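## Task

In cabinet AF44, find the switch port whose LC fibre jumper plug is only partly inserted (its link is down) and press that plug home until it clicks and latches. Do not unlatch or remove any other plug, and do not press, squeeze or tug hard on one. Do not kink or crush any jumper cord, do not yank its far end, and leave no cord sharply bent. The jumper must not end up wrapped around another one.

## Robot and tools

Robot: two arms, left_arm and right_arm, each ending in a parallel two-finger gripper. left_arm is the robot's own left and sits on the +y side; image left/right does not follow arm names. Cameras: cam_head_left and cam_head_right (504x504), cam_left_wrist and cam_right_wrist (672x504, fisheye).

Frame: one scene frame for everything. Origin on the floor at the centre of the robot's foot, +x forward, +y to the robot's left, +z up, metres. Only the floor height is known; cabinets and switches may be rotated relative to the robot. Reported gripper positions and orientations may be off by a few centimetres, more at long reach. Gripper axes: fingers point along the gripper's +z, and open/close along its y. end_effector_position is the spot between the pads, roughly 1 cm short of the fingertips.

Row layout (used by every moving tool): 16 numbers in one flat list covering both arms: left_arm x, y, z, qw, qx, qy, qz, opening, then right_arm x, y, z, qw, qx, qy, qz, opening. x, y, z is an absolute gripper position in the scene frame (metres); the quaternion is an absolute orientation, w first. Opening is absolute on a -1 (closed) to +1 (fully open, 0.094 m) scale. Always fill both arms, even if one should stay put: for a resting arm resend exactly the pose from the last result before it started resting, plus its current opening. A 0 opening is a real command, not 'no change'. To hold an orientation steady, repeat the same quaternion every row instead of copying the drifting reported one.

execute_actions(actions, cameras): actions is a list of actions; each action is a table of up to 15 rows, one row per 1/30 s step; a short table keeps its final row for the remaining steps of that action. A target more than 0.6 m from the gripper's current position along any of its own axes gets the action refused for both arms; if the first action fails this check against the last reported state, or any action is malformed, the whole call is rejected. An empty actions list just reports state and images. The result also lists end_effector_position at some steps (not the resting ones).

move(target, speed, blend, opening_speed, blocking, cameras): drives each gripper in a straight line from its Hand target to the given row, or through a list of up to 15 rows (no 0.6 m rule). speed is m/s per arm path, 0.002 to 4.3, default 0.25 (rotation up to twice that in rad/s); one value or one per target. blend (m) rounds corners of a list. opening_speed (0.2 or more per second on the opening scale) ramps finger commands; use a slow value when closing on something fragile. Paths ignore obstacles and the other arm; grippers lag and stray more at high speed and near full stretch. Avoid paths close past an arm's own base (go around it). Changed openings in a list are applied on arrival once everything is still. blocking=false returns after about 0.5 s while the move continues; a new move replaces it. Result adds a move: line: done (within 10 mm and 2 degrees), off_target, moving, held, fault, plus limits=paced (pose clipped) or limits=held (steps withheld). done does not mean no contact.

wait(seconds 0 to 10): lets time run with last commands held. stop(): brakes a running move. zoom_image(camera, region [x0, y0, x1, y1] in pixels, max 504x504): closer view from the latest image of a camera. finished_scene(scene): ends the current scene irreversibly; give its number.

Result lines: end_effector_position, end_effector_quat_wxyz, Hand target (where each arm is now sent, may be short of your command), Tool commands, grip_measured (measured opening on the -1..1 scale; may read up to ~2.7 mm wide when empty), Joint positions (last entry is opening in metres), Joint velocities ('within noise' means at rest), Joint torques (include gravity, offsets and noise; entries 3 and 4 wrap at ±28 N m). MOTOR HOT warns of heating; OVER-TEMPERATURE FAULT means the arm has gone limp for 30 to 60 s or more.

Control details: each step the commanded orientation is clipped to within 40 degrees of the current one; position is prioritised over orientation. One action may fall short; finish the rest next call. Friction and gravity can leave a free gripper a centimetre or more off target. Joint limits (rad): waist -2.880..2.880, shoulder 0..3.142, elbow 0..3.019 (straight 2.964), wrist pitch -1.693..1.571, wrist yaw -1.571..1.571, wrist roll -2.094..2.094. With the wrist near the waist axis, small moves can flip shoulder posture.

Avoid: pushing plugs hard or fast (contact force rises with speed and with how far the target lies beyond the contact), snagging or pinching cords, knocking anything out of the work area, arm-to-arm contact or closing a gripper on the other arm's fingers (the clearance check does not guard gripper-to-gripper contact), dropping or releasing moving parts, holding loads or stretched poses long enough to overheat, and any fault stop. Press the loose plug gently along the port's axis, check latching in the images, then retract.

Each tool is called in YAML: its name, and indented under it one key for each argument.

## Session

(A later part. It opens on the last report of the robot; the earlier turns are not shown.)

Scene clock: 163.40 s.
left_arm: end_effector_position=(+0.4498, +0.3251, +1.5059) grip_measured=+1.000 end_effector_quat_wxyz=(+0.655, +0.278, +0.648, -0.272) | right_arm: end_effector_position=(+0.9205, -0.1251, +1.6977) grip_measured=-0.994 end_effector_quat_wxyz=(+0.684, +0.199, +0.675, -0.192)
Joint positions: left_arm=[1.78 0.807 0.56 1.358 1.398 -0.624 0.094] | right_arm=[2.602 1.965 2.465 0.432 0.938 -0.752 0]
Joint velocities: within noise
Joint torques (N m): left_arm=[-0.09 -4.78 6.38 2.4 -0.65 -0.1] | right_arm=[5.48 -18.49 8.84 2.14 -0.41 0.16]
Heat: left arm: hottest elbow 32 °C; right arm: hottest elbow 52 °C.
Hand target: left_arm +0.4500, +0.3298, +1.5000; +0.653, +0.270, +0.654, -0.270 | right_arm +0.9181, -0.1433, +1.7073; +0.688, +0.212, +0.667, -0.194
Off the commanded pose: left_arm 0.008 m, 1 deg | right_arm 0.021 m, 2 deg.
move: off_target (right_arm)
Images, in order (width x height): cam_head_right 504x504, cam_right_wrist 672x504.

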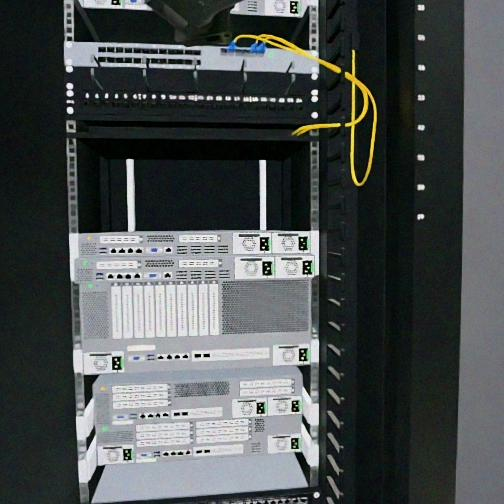

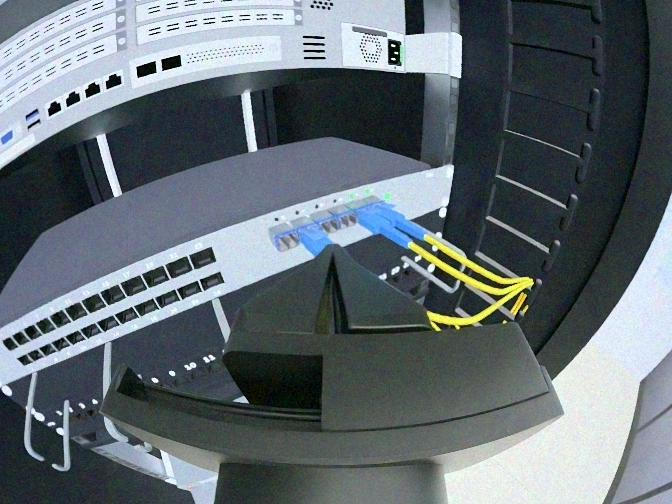

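move:
  target: [0.45,0.33,1.5,0.6533,0.2706,0.6533,-0.2706,1,0.890,-0.138,1.7065,0.6879,0.2118,0.6669,-0.1944,-1]
  speed: 0.06

zoom_image:
  camera: "cam_right_wrist"
  region: [270, 170, 370, 260]

zoom_image:
  camera: "cam_head_right"
  region: [205, 25, 265, 65]

Scene clock: 206.93 s.
left_arm: end_effector_position=(+0.4498, +0.3251, +1.5059) grip_measured=+1.000 end_effector_quat_wxyz=(+0.655, +0.278, +0.648, -0.272) | right_arm: end_effector_position=(+0.8974, -0.1385, +1.6941) grip_measured=-0.994 end_effector_quat_wxyz=(+0.684, +0.208, +0.671, -0.199)
Joint positions: left_arm=[1.78 0.807 0.56 1.358 1.398 -0.624 0.094] | right_arm=[2.602 1.863 2.27 0.56 0.952 -0.778 0]
Joint velocities: within noise
Joint torques (N m): left_arm=[0.5 -4.25 6.22 2.43 -0.65 -0.11] | right_arm=[7.12 -17.55 8.83 2.07 -0.34 0.05]
Heat: left arm: hottest elbow 32 °C; right arm: hottest elbow 48 °C.
Hand target: left_arm +0.4500, +0.3298, +1.5000; +0.653, +0.270, +0.654, -0.270 | right_arm +0.8903, -0.1382, +1.7066; +0.688, +0.212, +0.667, -0.194
Off the commanded pose: left_arm 0.008 m, 1 deg | right_arm 0.014 m, 1 deg.
move: off_target (right_arm)

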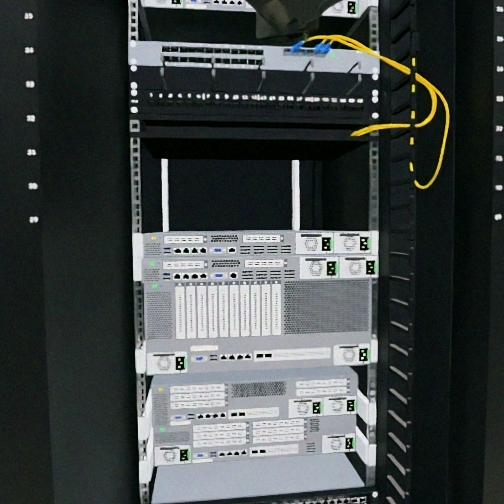

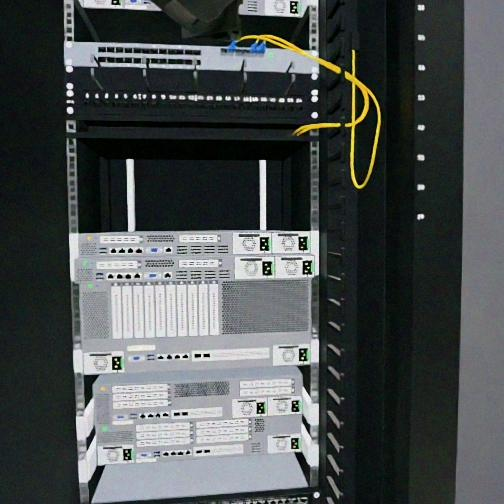

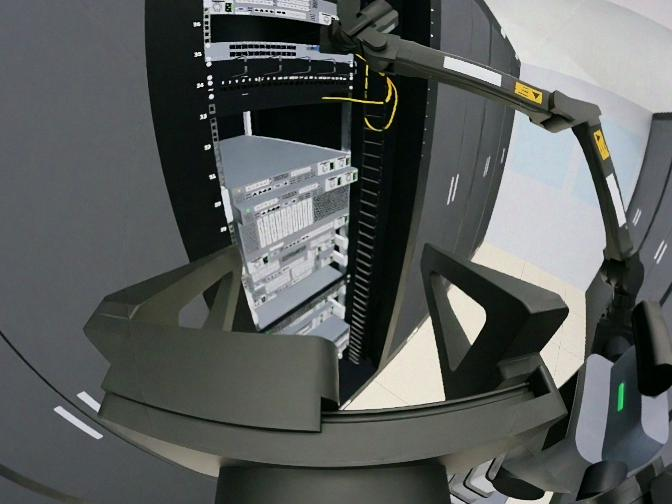

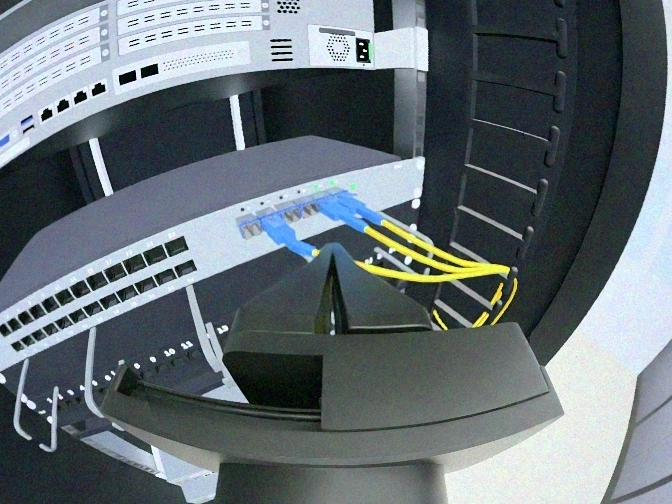

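Scaled by 5.040 from the camera's 672x504 image, which has a finer 960x720 frame.

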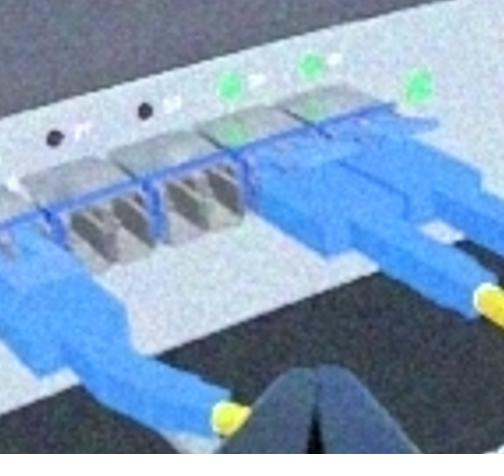

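Scaled by 8.400 from the camera's 504x504 image, which has a finer 720x720 frame.

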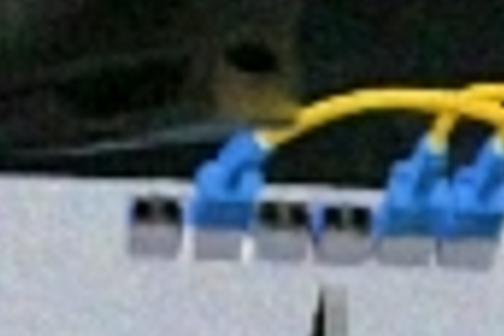

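move:
  target: [0.45,0.33,1.5,0.6533,0.2706,0.6533,-0.2706,1,0.855,-0.135,1.7065,0.6879,0.2118,0.6669,-0.1944,-1]
  speed: 0.08

zoom_image:
  camera: "cam_right_wrist"
  region: [260, 190, 360, 280]

zoom_image:
  camera: "cam_head_right"
  region: [205, 25, 265, 65]

Scene clock: 215.70 s.
left_arm: end_effector_position=(+0.4498, +0.3251, +1.5059) grip_measured=+1.000 end_effector_quat_wxyz=(+0.655, +0.278, +0.648, -0.272) | right_arm: end_effector_position=(+0.8627, -0.1403, +1.6965) grip_measured=-0.994 end_effector_quat_wxyz=(+0.684, +0.210, +0.669, -0.201)
Joint positions: left_arm=[1.78 0.807 0.56 1.358 1.398 -0.624 0.094] | right_arm=[2.629 1.76 2.081 0.692 0.968 -0.828 0]
Joint velocities: within noise
Joint torques (N m): left_arm=[-0.32 -4.54 6.16 2.4 -0.59 -0.11] | right_arm=[7.41 -16.09 8.77 2.15 -0.35 0.03]
Heat: left arm: hottest elbow 32 °C; right arm: hottest elbow 48 °C.
Hand target: left_arm +0.4500, +0.3298, +1.5000; +0.653, +0.270, +0.654, -0.270 | right_arm +0.8553, -0.1352, +1.7067; +0.688, +0.212, +0.667, -0.194
Off the commanded pose: left_arm 0.008 m, 1 deg | right_arm 0.014 m, 1 deg.
move: off_target (right_arm)

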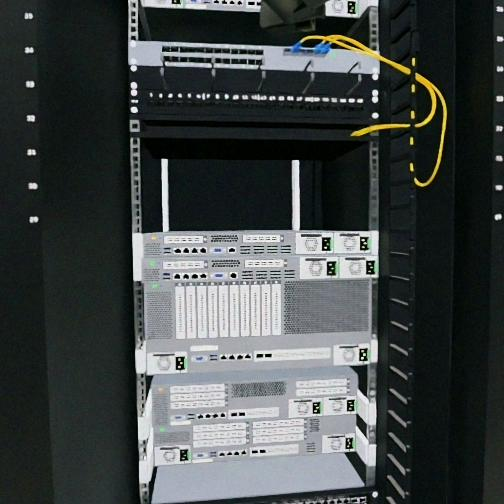

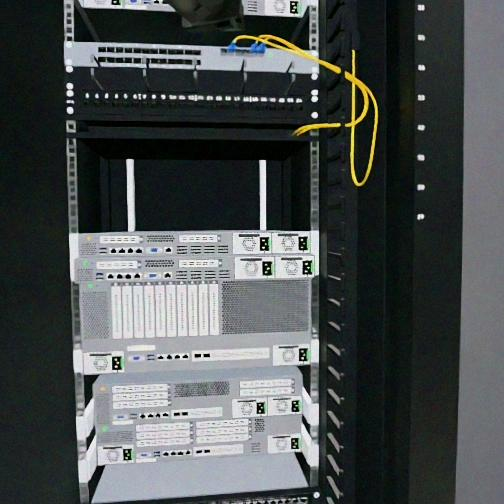

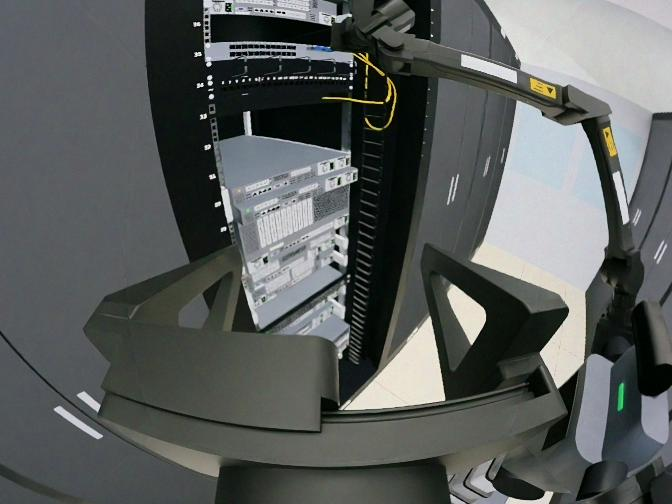

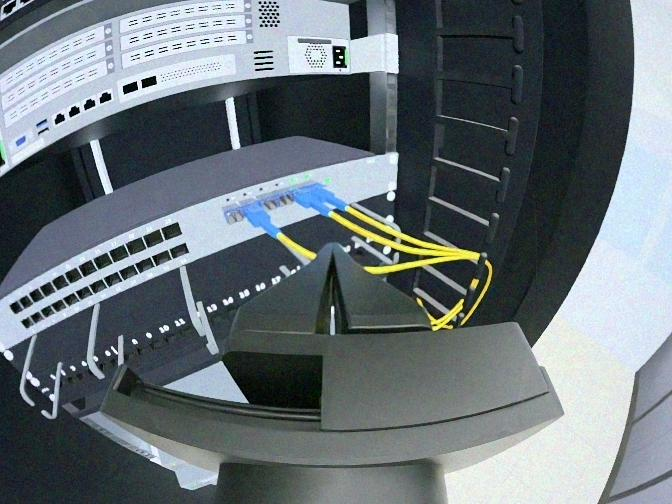

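Scaled by 5.040 from the camera's 672x504 image, which has a finer 960x720 frame.

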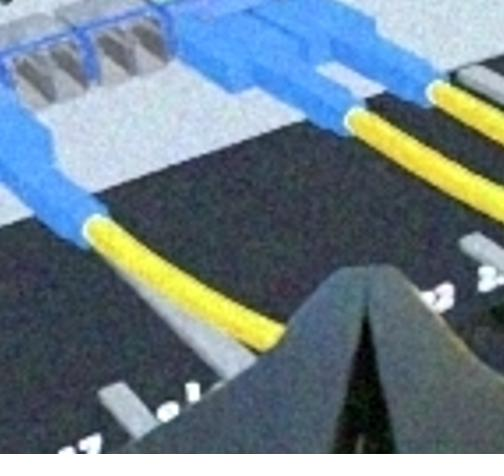

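Scaled by 8.400 from the camera's 504x504 image, which has a finer 720x720 frame.

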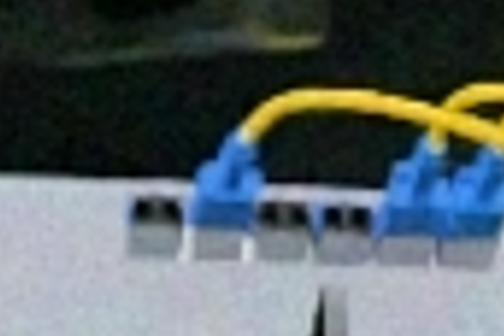

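move:
  target: [0.45,0.33,1.5,0.6533,0.2706,0.6533,-0.2706,1,0.870,-0.123,1.7065,0.6879,0.2118,0.6669,-0.1944,-1]
  speed: 0.06
  cameras: ["cam_right_wrist"]

zoom_image:
  camera: "cam_right_wrist"
  region: [260, 180, 360, 270]

Scene clock: 222.40 s.
left_arm: end_effector_position=(+0.4498, +0.3251, +1.5059) grip_measured=+1.000 end_effector_quat_wxyz=(+0.655, +0.278, +0.648, -0.272) | right_arm: end_effector_position=(+0.8717, -0.1244, +1.6780) grip_measured=-0.994 end_effector_quat_wxyz=(+0.679, +0.199, +0.676, -0.205)
Joint positions: left_arm=[1.78 0.807 0.56 1.358 1.398 -0.624 0.094] | right_arm=[2.63 1.8 2.101 0.685 0.969 -0.833 0]
Joint velocities: within noise
Joint torques (N m): left_arm=[0.09 -4.6 5.98 2.25 -0.63 -0.12] | right_arm=[7.59 -14.97 14.63 1.13 -0.31 0.04]
Heat: left arm: hottest elbow 32 °C; right arm: hottest elbow 48 °C.
Hand target: left_arm +0.4500, +0.3298, +1.5000; +0.653, +0.270, +0.654, -0.270 | right_arm +0.8681, -0.1240, +1.7055; +0.688, +0.212, +0.667, -0.194
Off the commanded pose: left_arm 0.008 m, 1 deg | right_arm 0.029 m, 2 deg.
move: off_target (right_arm)
Images, in order (width x height): cam_right_wrist 672x504.

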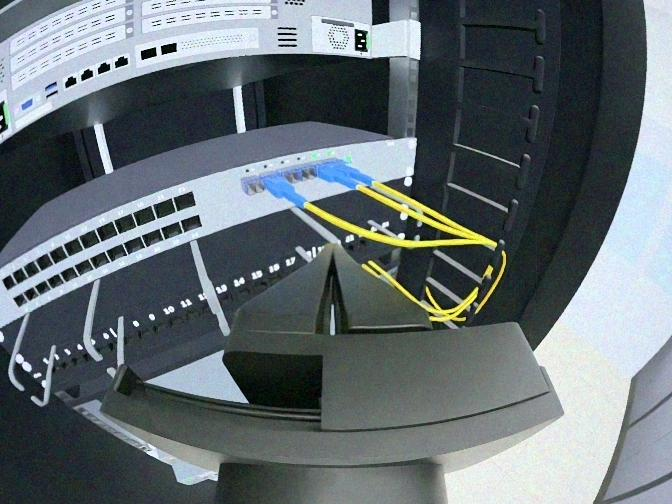

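Scaled by 5.040 from the camera's 672x504 image, which has a finer 960x720 frame.

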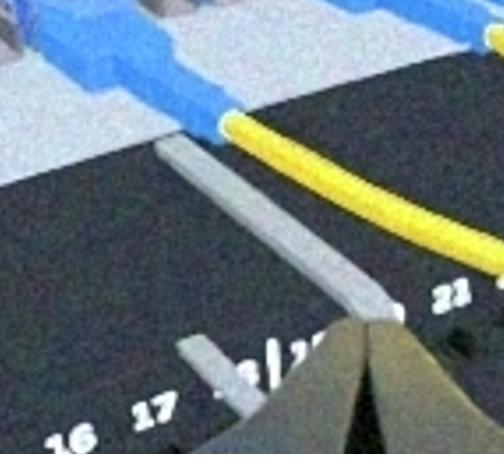

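move:
  target: [0.45,0.33,1.5,0.6533,0.2706,0.6533,-0.2706,1,0.870,-0.123,1.718,0.6879,0.2118,0.6669,-0.1944,-1]
  speed: 0.06
  cameras: ["cam_right_wrist"]

zoom_image:
  camera: "cam_right_wrist"
  region: [260, 180, 360, 270]

Scene clock: 228.40 s.
left_arm: end_effector_position=(+0.4498, +0.3251, +1.5059) grip_measured=+1.000 end_effector_quat_wxyz=(+0.655, +0.278, +0.648, -0.272) | right_arm: end_effector_position=(+0.8707, -0.1275, +1.6951) grip_measured=-0.994 end_effector_quat_wxyz=(+0.681, +0.202, +0.674, -0.204)
Joint positions: left_arm=[1.78 0.807 0.56 1.358 1.398 -0.624 0.094] | right_arm=[2.639 1.8 2.139 0.666 0.973 -0.845 0]
Joint velocities: within noise
Joint torques (N m): left_arm=[0.15 -5.48 6.02 2.35 -0.61 -0.12] | right_arm=[7.65 -14.39 14.49 1.35 -0.32 0.04]
Heat: left arm: hottest elbow 32 °C; right arm: hottest elbow 49 °C.
Hand target: left_arm +0.4500, +0.3298, +1.5000; +0.653, +0.270, +0.654, -0.270 | right_arm +0.8683, -0.1238, +1.7170; +0.688, +0.211, +0.667, -0.194
Off the commanded pose: left_arm 0.008 m, 1 deg | right_arm 0.023 m, 2 deg.
move: off_target (right_arm)
Images, in order (width x height): cam_right_wrist 672x504.

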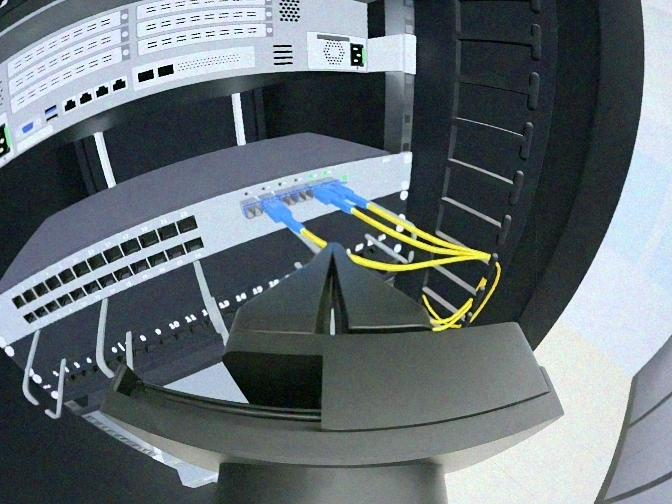

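Scaled by 5.040 from the camera's 672x504 image, which has a finer 960x720 frame.

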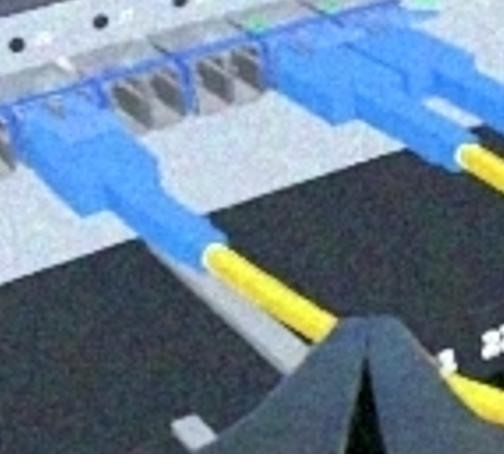

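move:
  target:
    - [0.45,0.33,1.5,0.6533,0.2706,0.6533,-0.2706,1,0.870,-0.116,1.716,0.6879,0.2118,0.6669,-0.1944,-1]
    - [0.45,0.33,1.5,0.6533,0.2706,0.6533,-0.2706,1,0.890,-0.118,1.715,0.6879,0.2118,0.6669,-0.1944,-1]
  speed: 0.06
  cameras: ["cam_right_wrist","cam_head_right"]

zoom_image:
  camera: "cam_right_wrist"
  region: [260, 180, 360, 270]

zoom_image:
  camera: "cam_head_right"
  region: [205, 25, 265, 65]

Scene clock: 236.97 s.
left_arm: end_effector_position=(+0.4498, +0.3251, +1.5059) grip_measured=+1.000 end_effector_quat_wxyz=(+0.655, +0.278, +0.648, -0.272) | right_arm: end_effector_position=(+0.8881, -0.1138, +1.6971) grip_measured=-0.994 end_effector_quat_wxyz=(+0.680, +0.195, +0.677, -0.203)
Joint positions: left_arm=[1.78 0.807 0.56 1.358 1.398 -0.624 0.094] | right_arm=[2.643 1.874 2.268 0.598 0.969 -0.845 0]
Joint velocities: within noise
Joint torques (N m): left_arm=[0.85 -4.72 6.27 2.28 -0.63 -0.1] | right_arm=[6.89 -14.8 14.28 1.16 -0.45 0.2]
Heat: left arm: hottest elbow 32 °C; right arm: hottest elbow 51 °C.
Hand target: left_arm +0.4500, +0.3298, +1.5000; +0.653, +0.270, +0.654, -0.270 | right_arm +0.8885, -0.1186, +1.7143; +0.688, +0.211, +0.667, -0.194
Off the commanded pose: left_arm 0.008 m, 1 deg | right_arm 0.018 m, 3 deg.
move: off_target (right_arm)
Images, in order (width x height): cam_head_right 504x504, cam_right_wrist 672x504.

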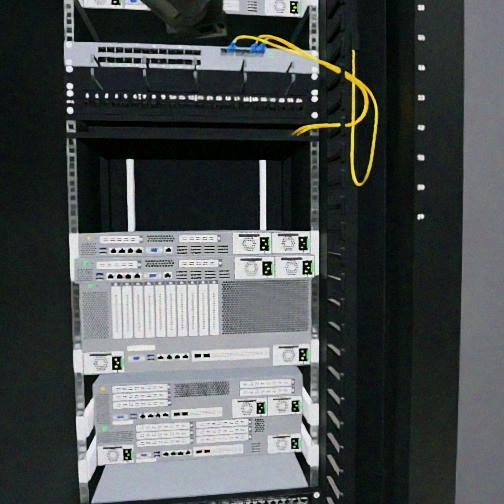

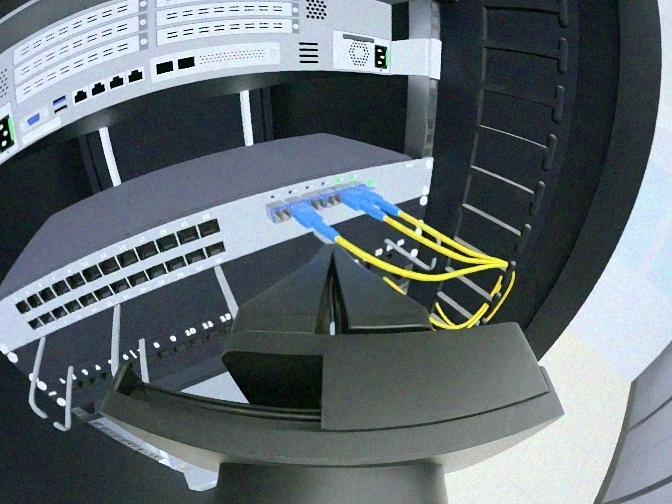

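Scaled by 5.040 from the camera's 672x504 image, which has a finer 960x720 frame.

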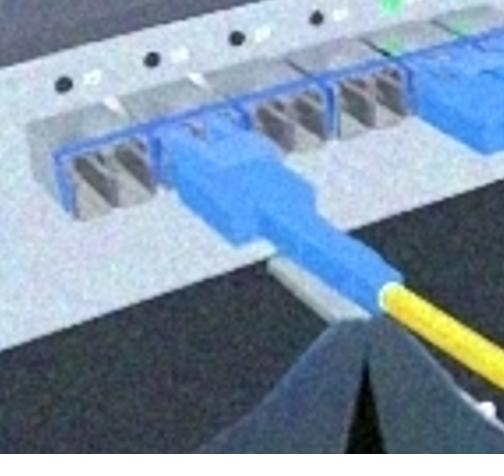

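Scaled by 8.400 from the camera's 504x504 image, which has a finer 720x720 frame.

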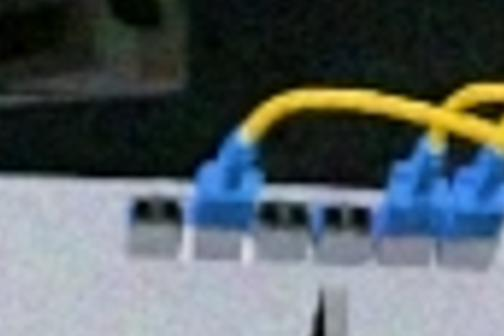

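move:
  target: [0.45,0.33,1.5,0.6533,0.2706,0.6533,-0.2706,1,0.905,-0.128,1.712,0.6879,0.2118,0.6669,-0.1944,-1]
  speed: 0.05
  cameras: ["cam_right_wrist","cam_head_right"]

zoom_image:
  camera: "cam_right_wrist"
  region: [270, 180, 370, 270]

zoom_image:
  camera: "cam_head_right"
  region: [205, 25, 265, 65]

Scene clock: 245.97 s.
left_arm: end_effector_position=(+0.4498, +0.3251, +1.5059) grip_measured=+1.000 end_effector_quat_wxyz=(+0.655, +0.278, +0.648, -0.272) | right_arm: end_effector_position=(+0.8974, -0.1074, +1.6990) grip_measured=-0.994 end_effector_quat_wxyz=(+0.683, +0.191, +0.679, -0.192)
Joint positions: left_arm=[1.78 0.807 0.56 1.358 1.398 -0.624 0.094] | right_arm=[2.642 1.902 2.328 0.533 0.956 -0.807 0]
Joint velocities: within noise
Joint torques (N m): left_arm=[0.67 -5.83 6.31 2.43 -0.65 -0.11] | right_arm=[5.25 -15.33 14.87 1.24 -0.47 0.2]
Heat: left arm: hottest elbow 32 °C; right arm: hottest elbow 51 °C.
Hand target: left_arm +0.4500, +0.3298, +1.5000; +0.653, +0.270, +0.654, -0.270 | right_arm +0.9024, -0.1282, +1.7113; +0.688, +0.211, +0.666, -0.194
Off the commanded pose: left_arm 0.008 m, 1 deg | right_arm 0.025 m, 3 deg.
move: off_target (right_arm)
Images, in order (width x height): cam_head_right 504x504, cam_right_wrist 672x504.

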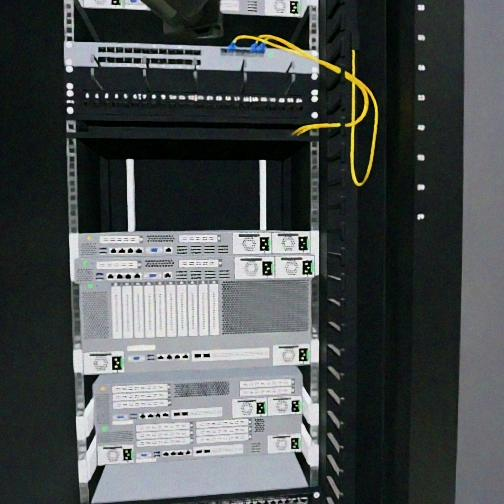

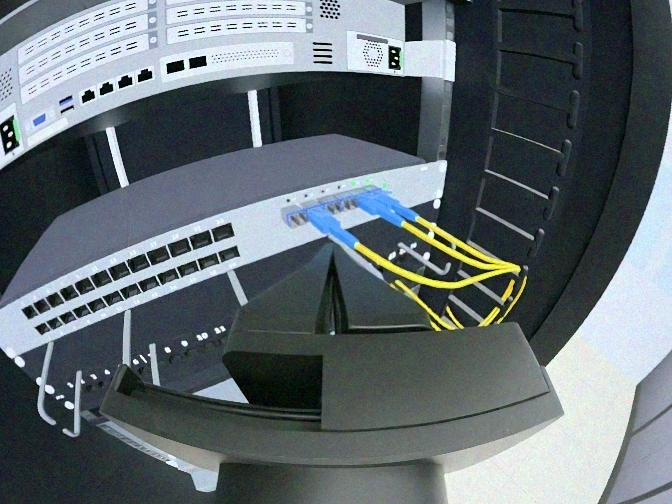

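Scaled by 5.040 from the camera's 672x504 image, which has a finer 960x720 frame.

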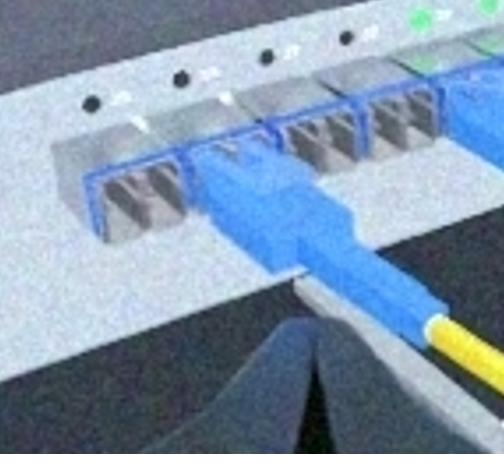

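Scaled by 8.400 from the camera's 504x504 image, which has a finer 720x720 frame.

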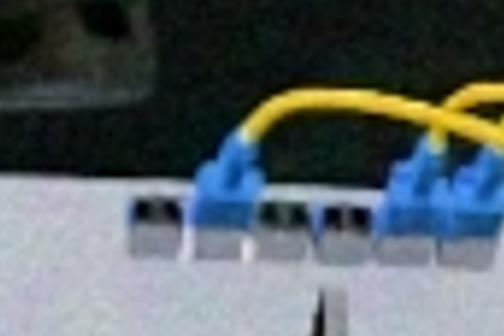

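move:
  target: [0.45,0.33,1.5,0.6533,0.2706,0.6533,-0.2706,1,0.905,-0.142,1.710,0.6879,0.2118,0.6669,-0.1944,-1]
  speed: 0.05
  cameras: ["cam_right_wrist","cam_head_right"]

zoom_image:
  camera: "cam_right_wrist"
  region: [270, 180, 370, 270]

Scene clock: 253.30 s.
left_arm: end_effector_position=(+0.4498, +0.3251, +1.5059) grip_measured=+1.000 end_effector_quat_wxyz=(+0.655, +0.278, +0.648, -0.272) | right_arm: end_effector_position=(+0.9036, -0.1179, +1.6932) grip_measured=-0.994 end_effector_quat_wxyz=(+0.683, +0.195, +0.678, -0.193)
Joint positions: left_arm=[1.78 0.807 0.56 1.358 1.398 -0.624 0.094] | right_arm=[2.621 1.902 2.329 0.517 0.947 -0.78 0]
Joint velocities: within noise
Joint torques (N m): left_arm=[-0.09 -4.89 6.34 2.45 -0.67 -0.11] | right_arm=[5.13 -17.73 11.73 1.18 -0.47 0.25]
Heat: left arm: hottest elbow 32 °C; right arm: hottest elbow 50 °C.
Hand target: left_arm +0.4500, +0.3298, +1.5000; +0.653, +0.270, +0.654, -0.270 | right_arm +0.9037, -0.1419, +1.7096; +0.688, +0.211, +0.667, -0.195
Off the commanded pose: left_arm 0.008 m, 1 deg | right_arm 0.029 m, 2 deg.
move: off_target (right_arm)
Images, in order (width x height): cam_head_right 504x504, cam_right_wrist 672x504.

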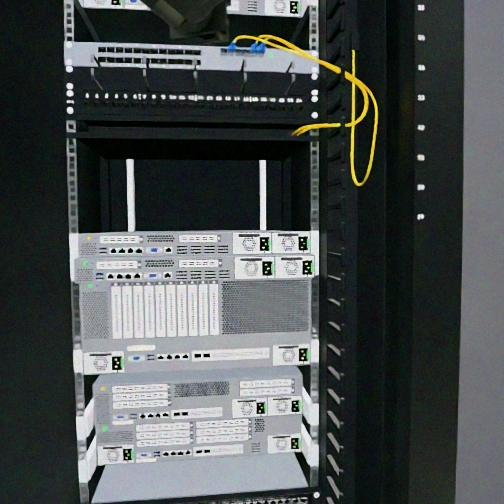

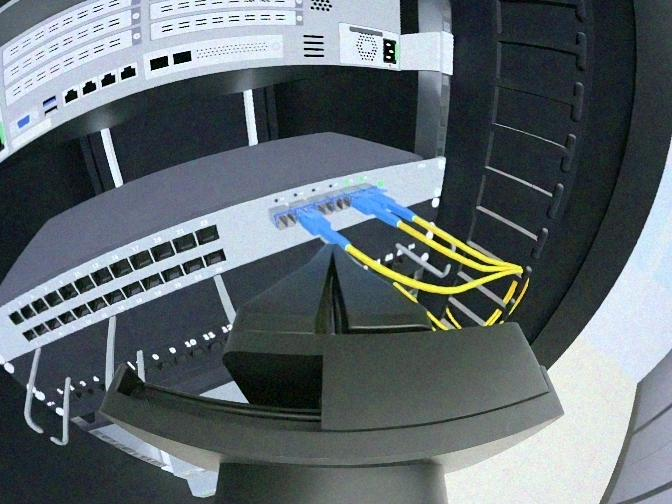

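Scaled by 5.040 from the camera's 672x504 image, which has a finer 960x720 frame.

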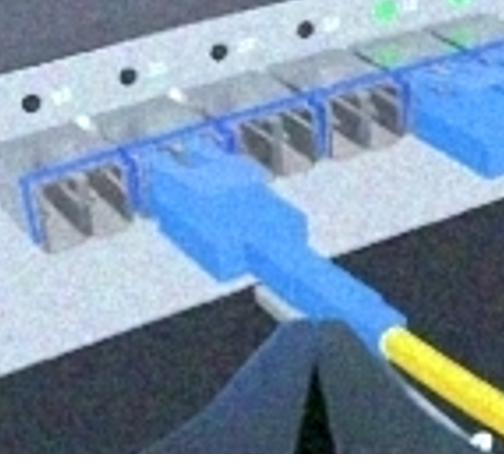

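move:
  target: [0.45,0.33,1.5,0.6533,0.2706,0.6533,-0.2706,1,0.917,-0.1445,1.710,0.6879,0.2118,0.6669,-0.1944,-1]
  speed: 0.05
  cameras: ["cam_right_wrist","cam_head_right"]

zoom_image:
  camera: "cam_right_wrist"
  region: [270, 180, 370, 270]

zoom_image:
  camera: "cam_head_right"
  region: [205, 25, 265, 65]

Scene clock: 260.37 s.
left_arm: end_effector_position=(+0.4498, +0.3251, +1.5059) grip_measured=+1.000 end_effector_quat_wxyz=(+0.655, +0.278, +0.648, -0.272) | right_arm: end_effector_position=(+0.9110, -0.1235, +1.6958) grip_measured=-0.994 end_effector_quat_wxyz=(+0.682, +0.191, +0.679, -0.192)
Joint positions: left_arm=[1.78 0.807 0.56 1.358 1.398 -0.624 0.094] | right_arm=[2.609 1.916 2.373 0.464 0.938 -0.76 0]
Joint velocities: within noise
Joint torques (N m): left_arm=[0.97 -4.25 6.17 2.15 -0.62 -0.09] | right_arm=[5.07 -16.62 14.58 1.24 -0.44 0.24]
Heat: left arm: hottest elbow 32 °C; right arm: hottest elbow 50 °C.
Hand target: left_arm +0.4500, +0.3298, +1.5000; +0.653, +0.270, +0.654, -0.270 | right_arm +0.9145, -0.1447, +1.7094; +0.688, +0.211, +0.666, -0.194
Off the commanded pose: left_arm 0.008 m, 1 deg | right_arm 0.026 m, 3 deg.
move: off_target (right_arm)
Images, in order (width x height): cam_head_right 504x504, cam_right_wrist 672x504.

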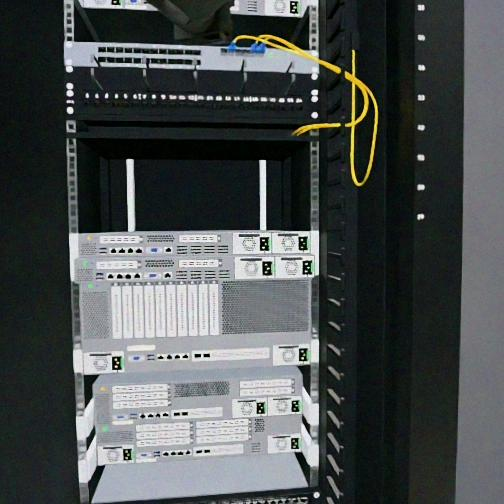

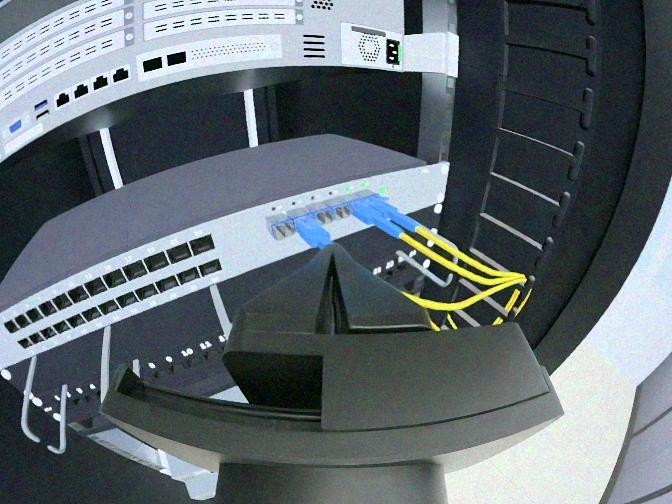

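Scaled by 5.040 from the camera's 672x504 image, which has a finer 960x720 frame.

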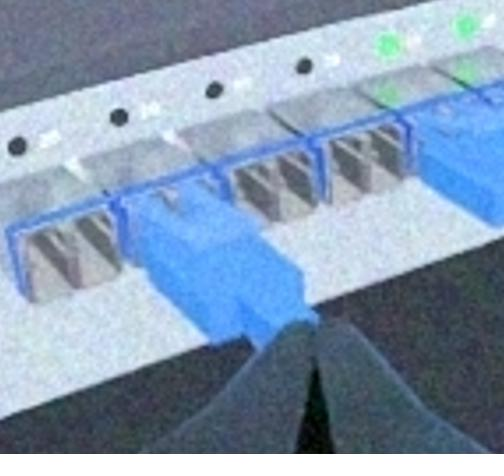

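Scaled by 8.400 from the camera's 504x504 image, which has a finer 720x720 frame.

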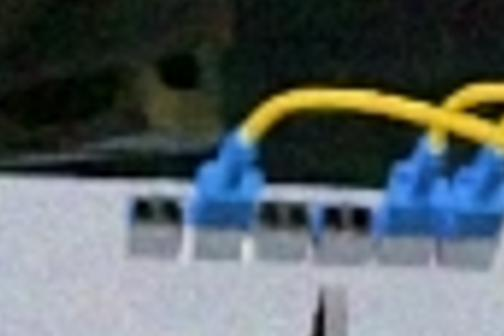

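move:
  target: [0.45,0.33,1.5,0.6533,0.2706,0.6533,-0.2706,1,0.926,-0.142,1.7075,0.6879,0.2118,0.6669,-0.1944,-1]
  speed: 0.05
  cameras: ["cam_right_wrist","cam_head_right"]

zoom_image:
  camera: "cam_right_wrist"
  region: [270, 180, 370, 270]

zoom_image:
  camera: "cam_head_right"
  region: [205, 25, 265, 65]

Scene clock: 290.70 s.
left_arm: end_effector_position=(+0.4498, +0.3251, +1.5059) grip_measured=+1.000 end_effector_quat_wxyz=(+0.655, +0.278, +0.648, -0.272) | right_arm: end_effector_position=(+0.9202, -0.1210, +1.6942) grip_measured=-0.994 end_effector_quat_wxyz=(+0.683, +0.191, +0.679, -0.192)
Joint positions: left_arm=[1.78 0.807 0.56 1.358 1.398 -0.624 0.094] | right_arm=[2.604 1.958 2.445 0.428 0.933 -0.754 0]
Joint velocities: within noise
Joint torques (N m): left_arm=[0.44 -5.07 6.16 2.52 -0.62 -0.1] | right_arm=[5.3 -15.91 14.45 1.24 -0.38 0.24]
Heat: left arm: hottest elbow 32 °C; right arm: hottest elbow 55 °C.
Hand target: left_arm +0.4500, +0.3298, +1.5000; +0.653, +0.270, +0.654, -0.270 | right_arm +0.9234, -0.1422, +1.7067; +0.688, +0.211, +0.666, -0.194
Off the commanded pose: left_arm 0.008 m, 1 deg | right_arm 0.026 m, 3 deg.
move: off_target (right_arm)
Images, in order (width x height): cam_head_right 504x504, cam_right_wrist 672x504.

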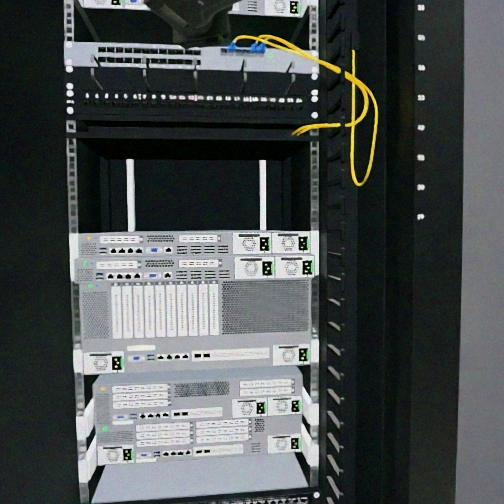

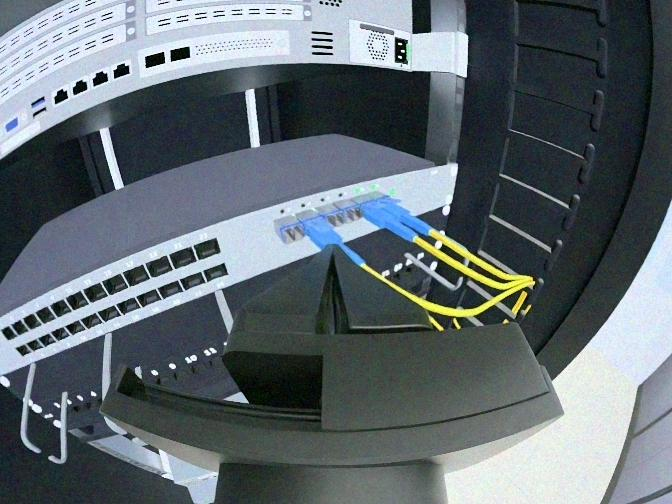

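Scaled by 5.040 from the camera's 672x504 image, which has a finer 960x720 frame.

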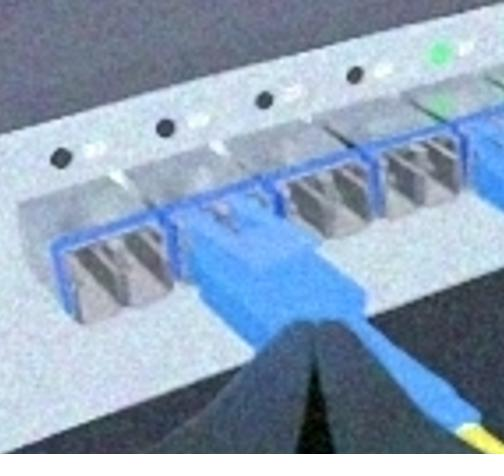

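Scaled by 8.400 from the camera's 504x504 image, which has a finer 720x720 frame.

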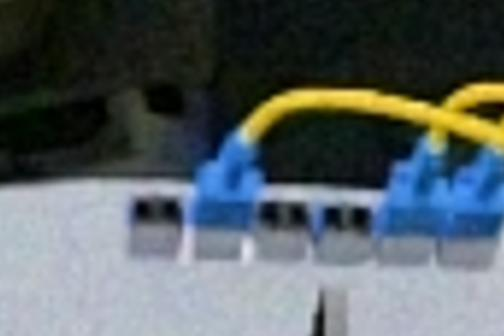

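move:
  target: [0.45,0.33,1.5,0.6533,0.2706,0.6533,-0.2706,1,0.934,-0.143,1.706,0.6879,0.2118,0.6669,-0.1944,-1]
  speed: 0.05
  cameras: ["cam_right_wrist","cam_head_right"]

zoom_image:
  camera: "cam_right_wrist"
  region: [270, 180, 370, 270]

zoom_image:
  camera: "cam_head_right"
  region: [205, 25, 265, 65]

Scene clock: 297.73 s.
left_arm: end_effector_position=(+0.4498, +0.3251, +1.5059) grip_measured=+1.000 end_effector_quat_wxyz=(+0.655, +0.278, +0.648, -0.272) | right_arm: end_effector_position=(+0.9289, -0.1221, +1.6936) grip_measured=-0.994 end_effector_quat_wxyz=(+0.683, +0.192, +0.679, -0.191)
Joint positions: left_arm=[1.78 0.807 0.56 1.358 1.398 -0.624 0.094] | right_arm=[2.595 1.997 2.519 0.385 0.928 -0.742 0]
Joint velocities: within noise
Joint torques (N m): left_arm=[0.67 -5.19 6.09 2.29 -0.65 -0.1] | right_arm=[5.3 -16.5 14.46 1.17 -0.38 0.26]
Heat: left arm: hottest elbow 32 °C; right arm: hottest elbow 55 °C.
Hand target: left_arm +0.4500, +0.3298, +1.5000; +0.653, +0.270, +0.654, -0.270 | right_arm +0.9315, -0.1431, +1.7053; +0.688, +0.211, +0.666, -0.194
Off the commanded pose: left_arm 0.008 m, 1 deg | right_arm 0.025 m, 3 deg.
move: off_target (right_arm)
Images, in order (width x height): cam_head_right 504x504, cam_right_wrist 672x504.

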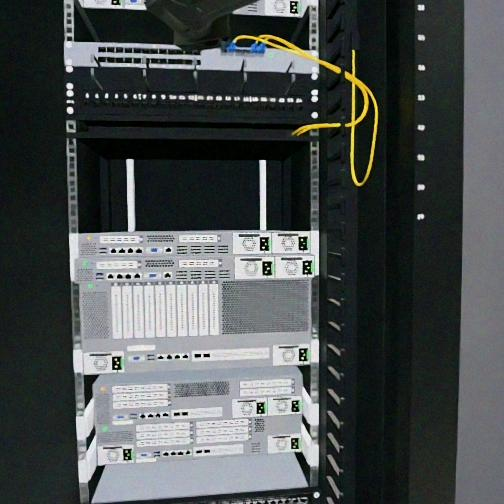

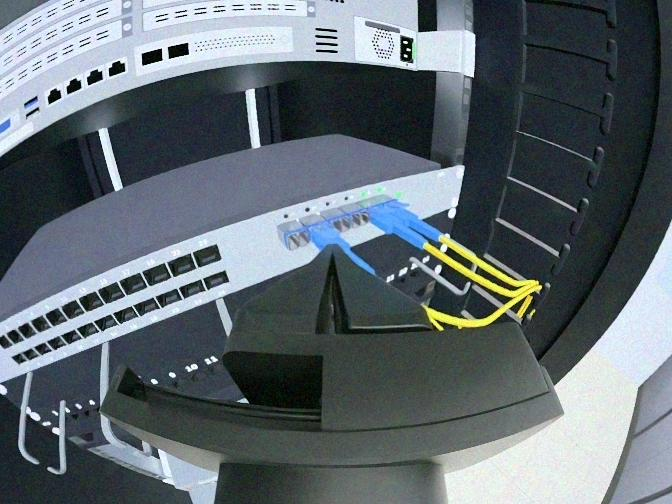

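Scaled by 5.040 from the camera's 672x504 image, which has a finer 960x720 frame.

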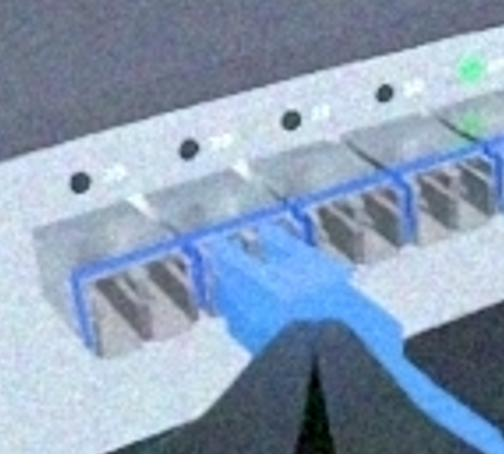

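Scaled by 8.400 from the camera's 504x504 image, which has a finer 720x720 frame.

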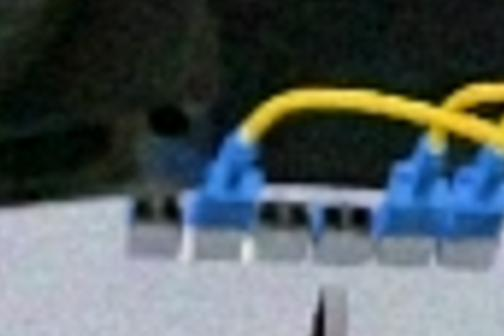

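move:
  target: [0.45,0.33,1.5,0.6533,0.2706,0.6533,-0.2706,1,0.939,-0.144,1.706,0.6879,0.2118,0.6669,-0.1944,-1]
  speed: 0.05
  cameras: ["cam_right_wrist","cam_head_right"]

zoom_image:
  camera: "cam_right_wrist"
  region: [290, 200, 370, 270]

zoom_image:
  camera: "cam_head_right"
  region: [215, 30, 255, 60]

Scene clock: 305.40 s.
left_arm: end_effector_position=(+0.4498, +0.3251, +1.5059) grip_measured=+1.000 end_effector_quat_wxyz=(+0.655, +0.278, +0.648, -0.272) | right_arm: end_effector_position=(+0.9330, -0.1233, +1.6945) grip_measured=-0.994 end_effector_quat_wxyz=(+0.682, +0.193, +0.679, -0.191)
Joint positions: left_arm=[1.78 0.807 0.56 1.358 1.398 -0.624 0.094] | right_arm=[2.592 2.021 2.57 0.355 0.929 -0.736 0]
Joint velocities: within noise
Joint torques (N m): left_arm=[0.85 -5.25 6.5 2.17 -0.62 -0.06] | right_arm=[5.25 -16.62 14.61 1.06 -0.57 0.23]
Heat: left arm: hottest elbow 32 °C; right arm: hottest elbow 55 °C.
Hand target: left_arm +0.4500, +0.3298, +1.5000; +0.653, +0.270, +0.654, -0.270 | right_arm +0.9363, -0.1442, +1.7052; +0.689, +0.210, +0.666, -0.194
Off the commanded pose: left_arm 0.008 m, 1 deg | right_arm 0.024 m, 3 deg.
move: off_target (right_arm)
Images, in order (width x height): cam_head_right 504x504, cam_right_wrist 672x504.

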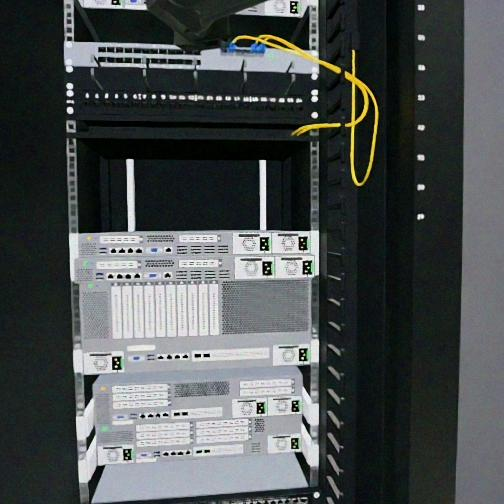

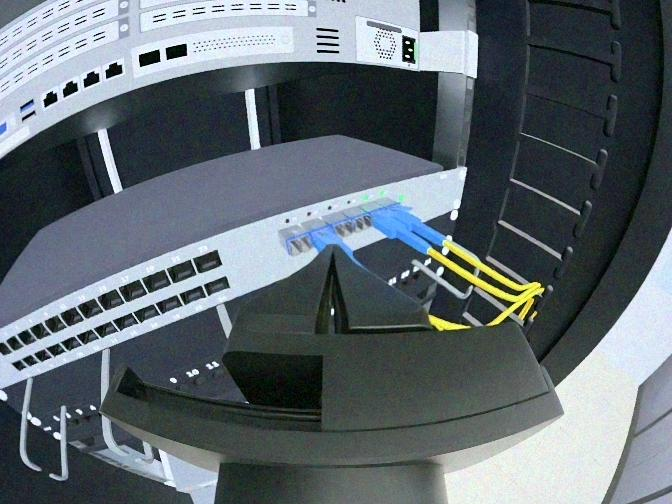

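Scaled by 6.300 from the camera's 672x504 image, which has a finer 960x720 frame.

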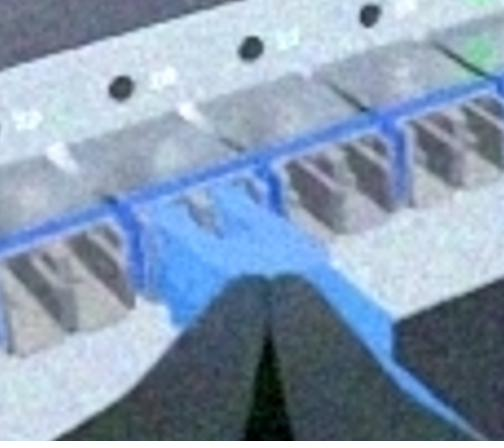

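Scaled by 12.600 from the camera's 504x504 image, which has a finer 720x720 frame.

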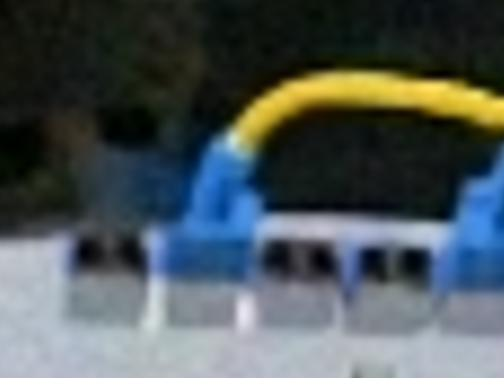

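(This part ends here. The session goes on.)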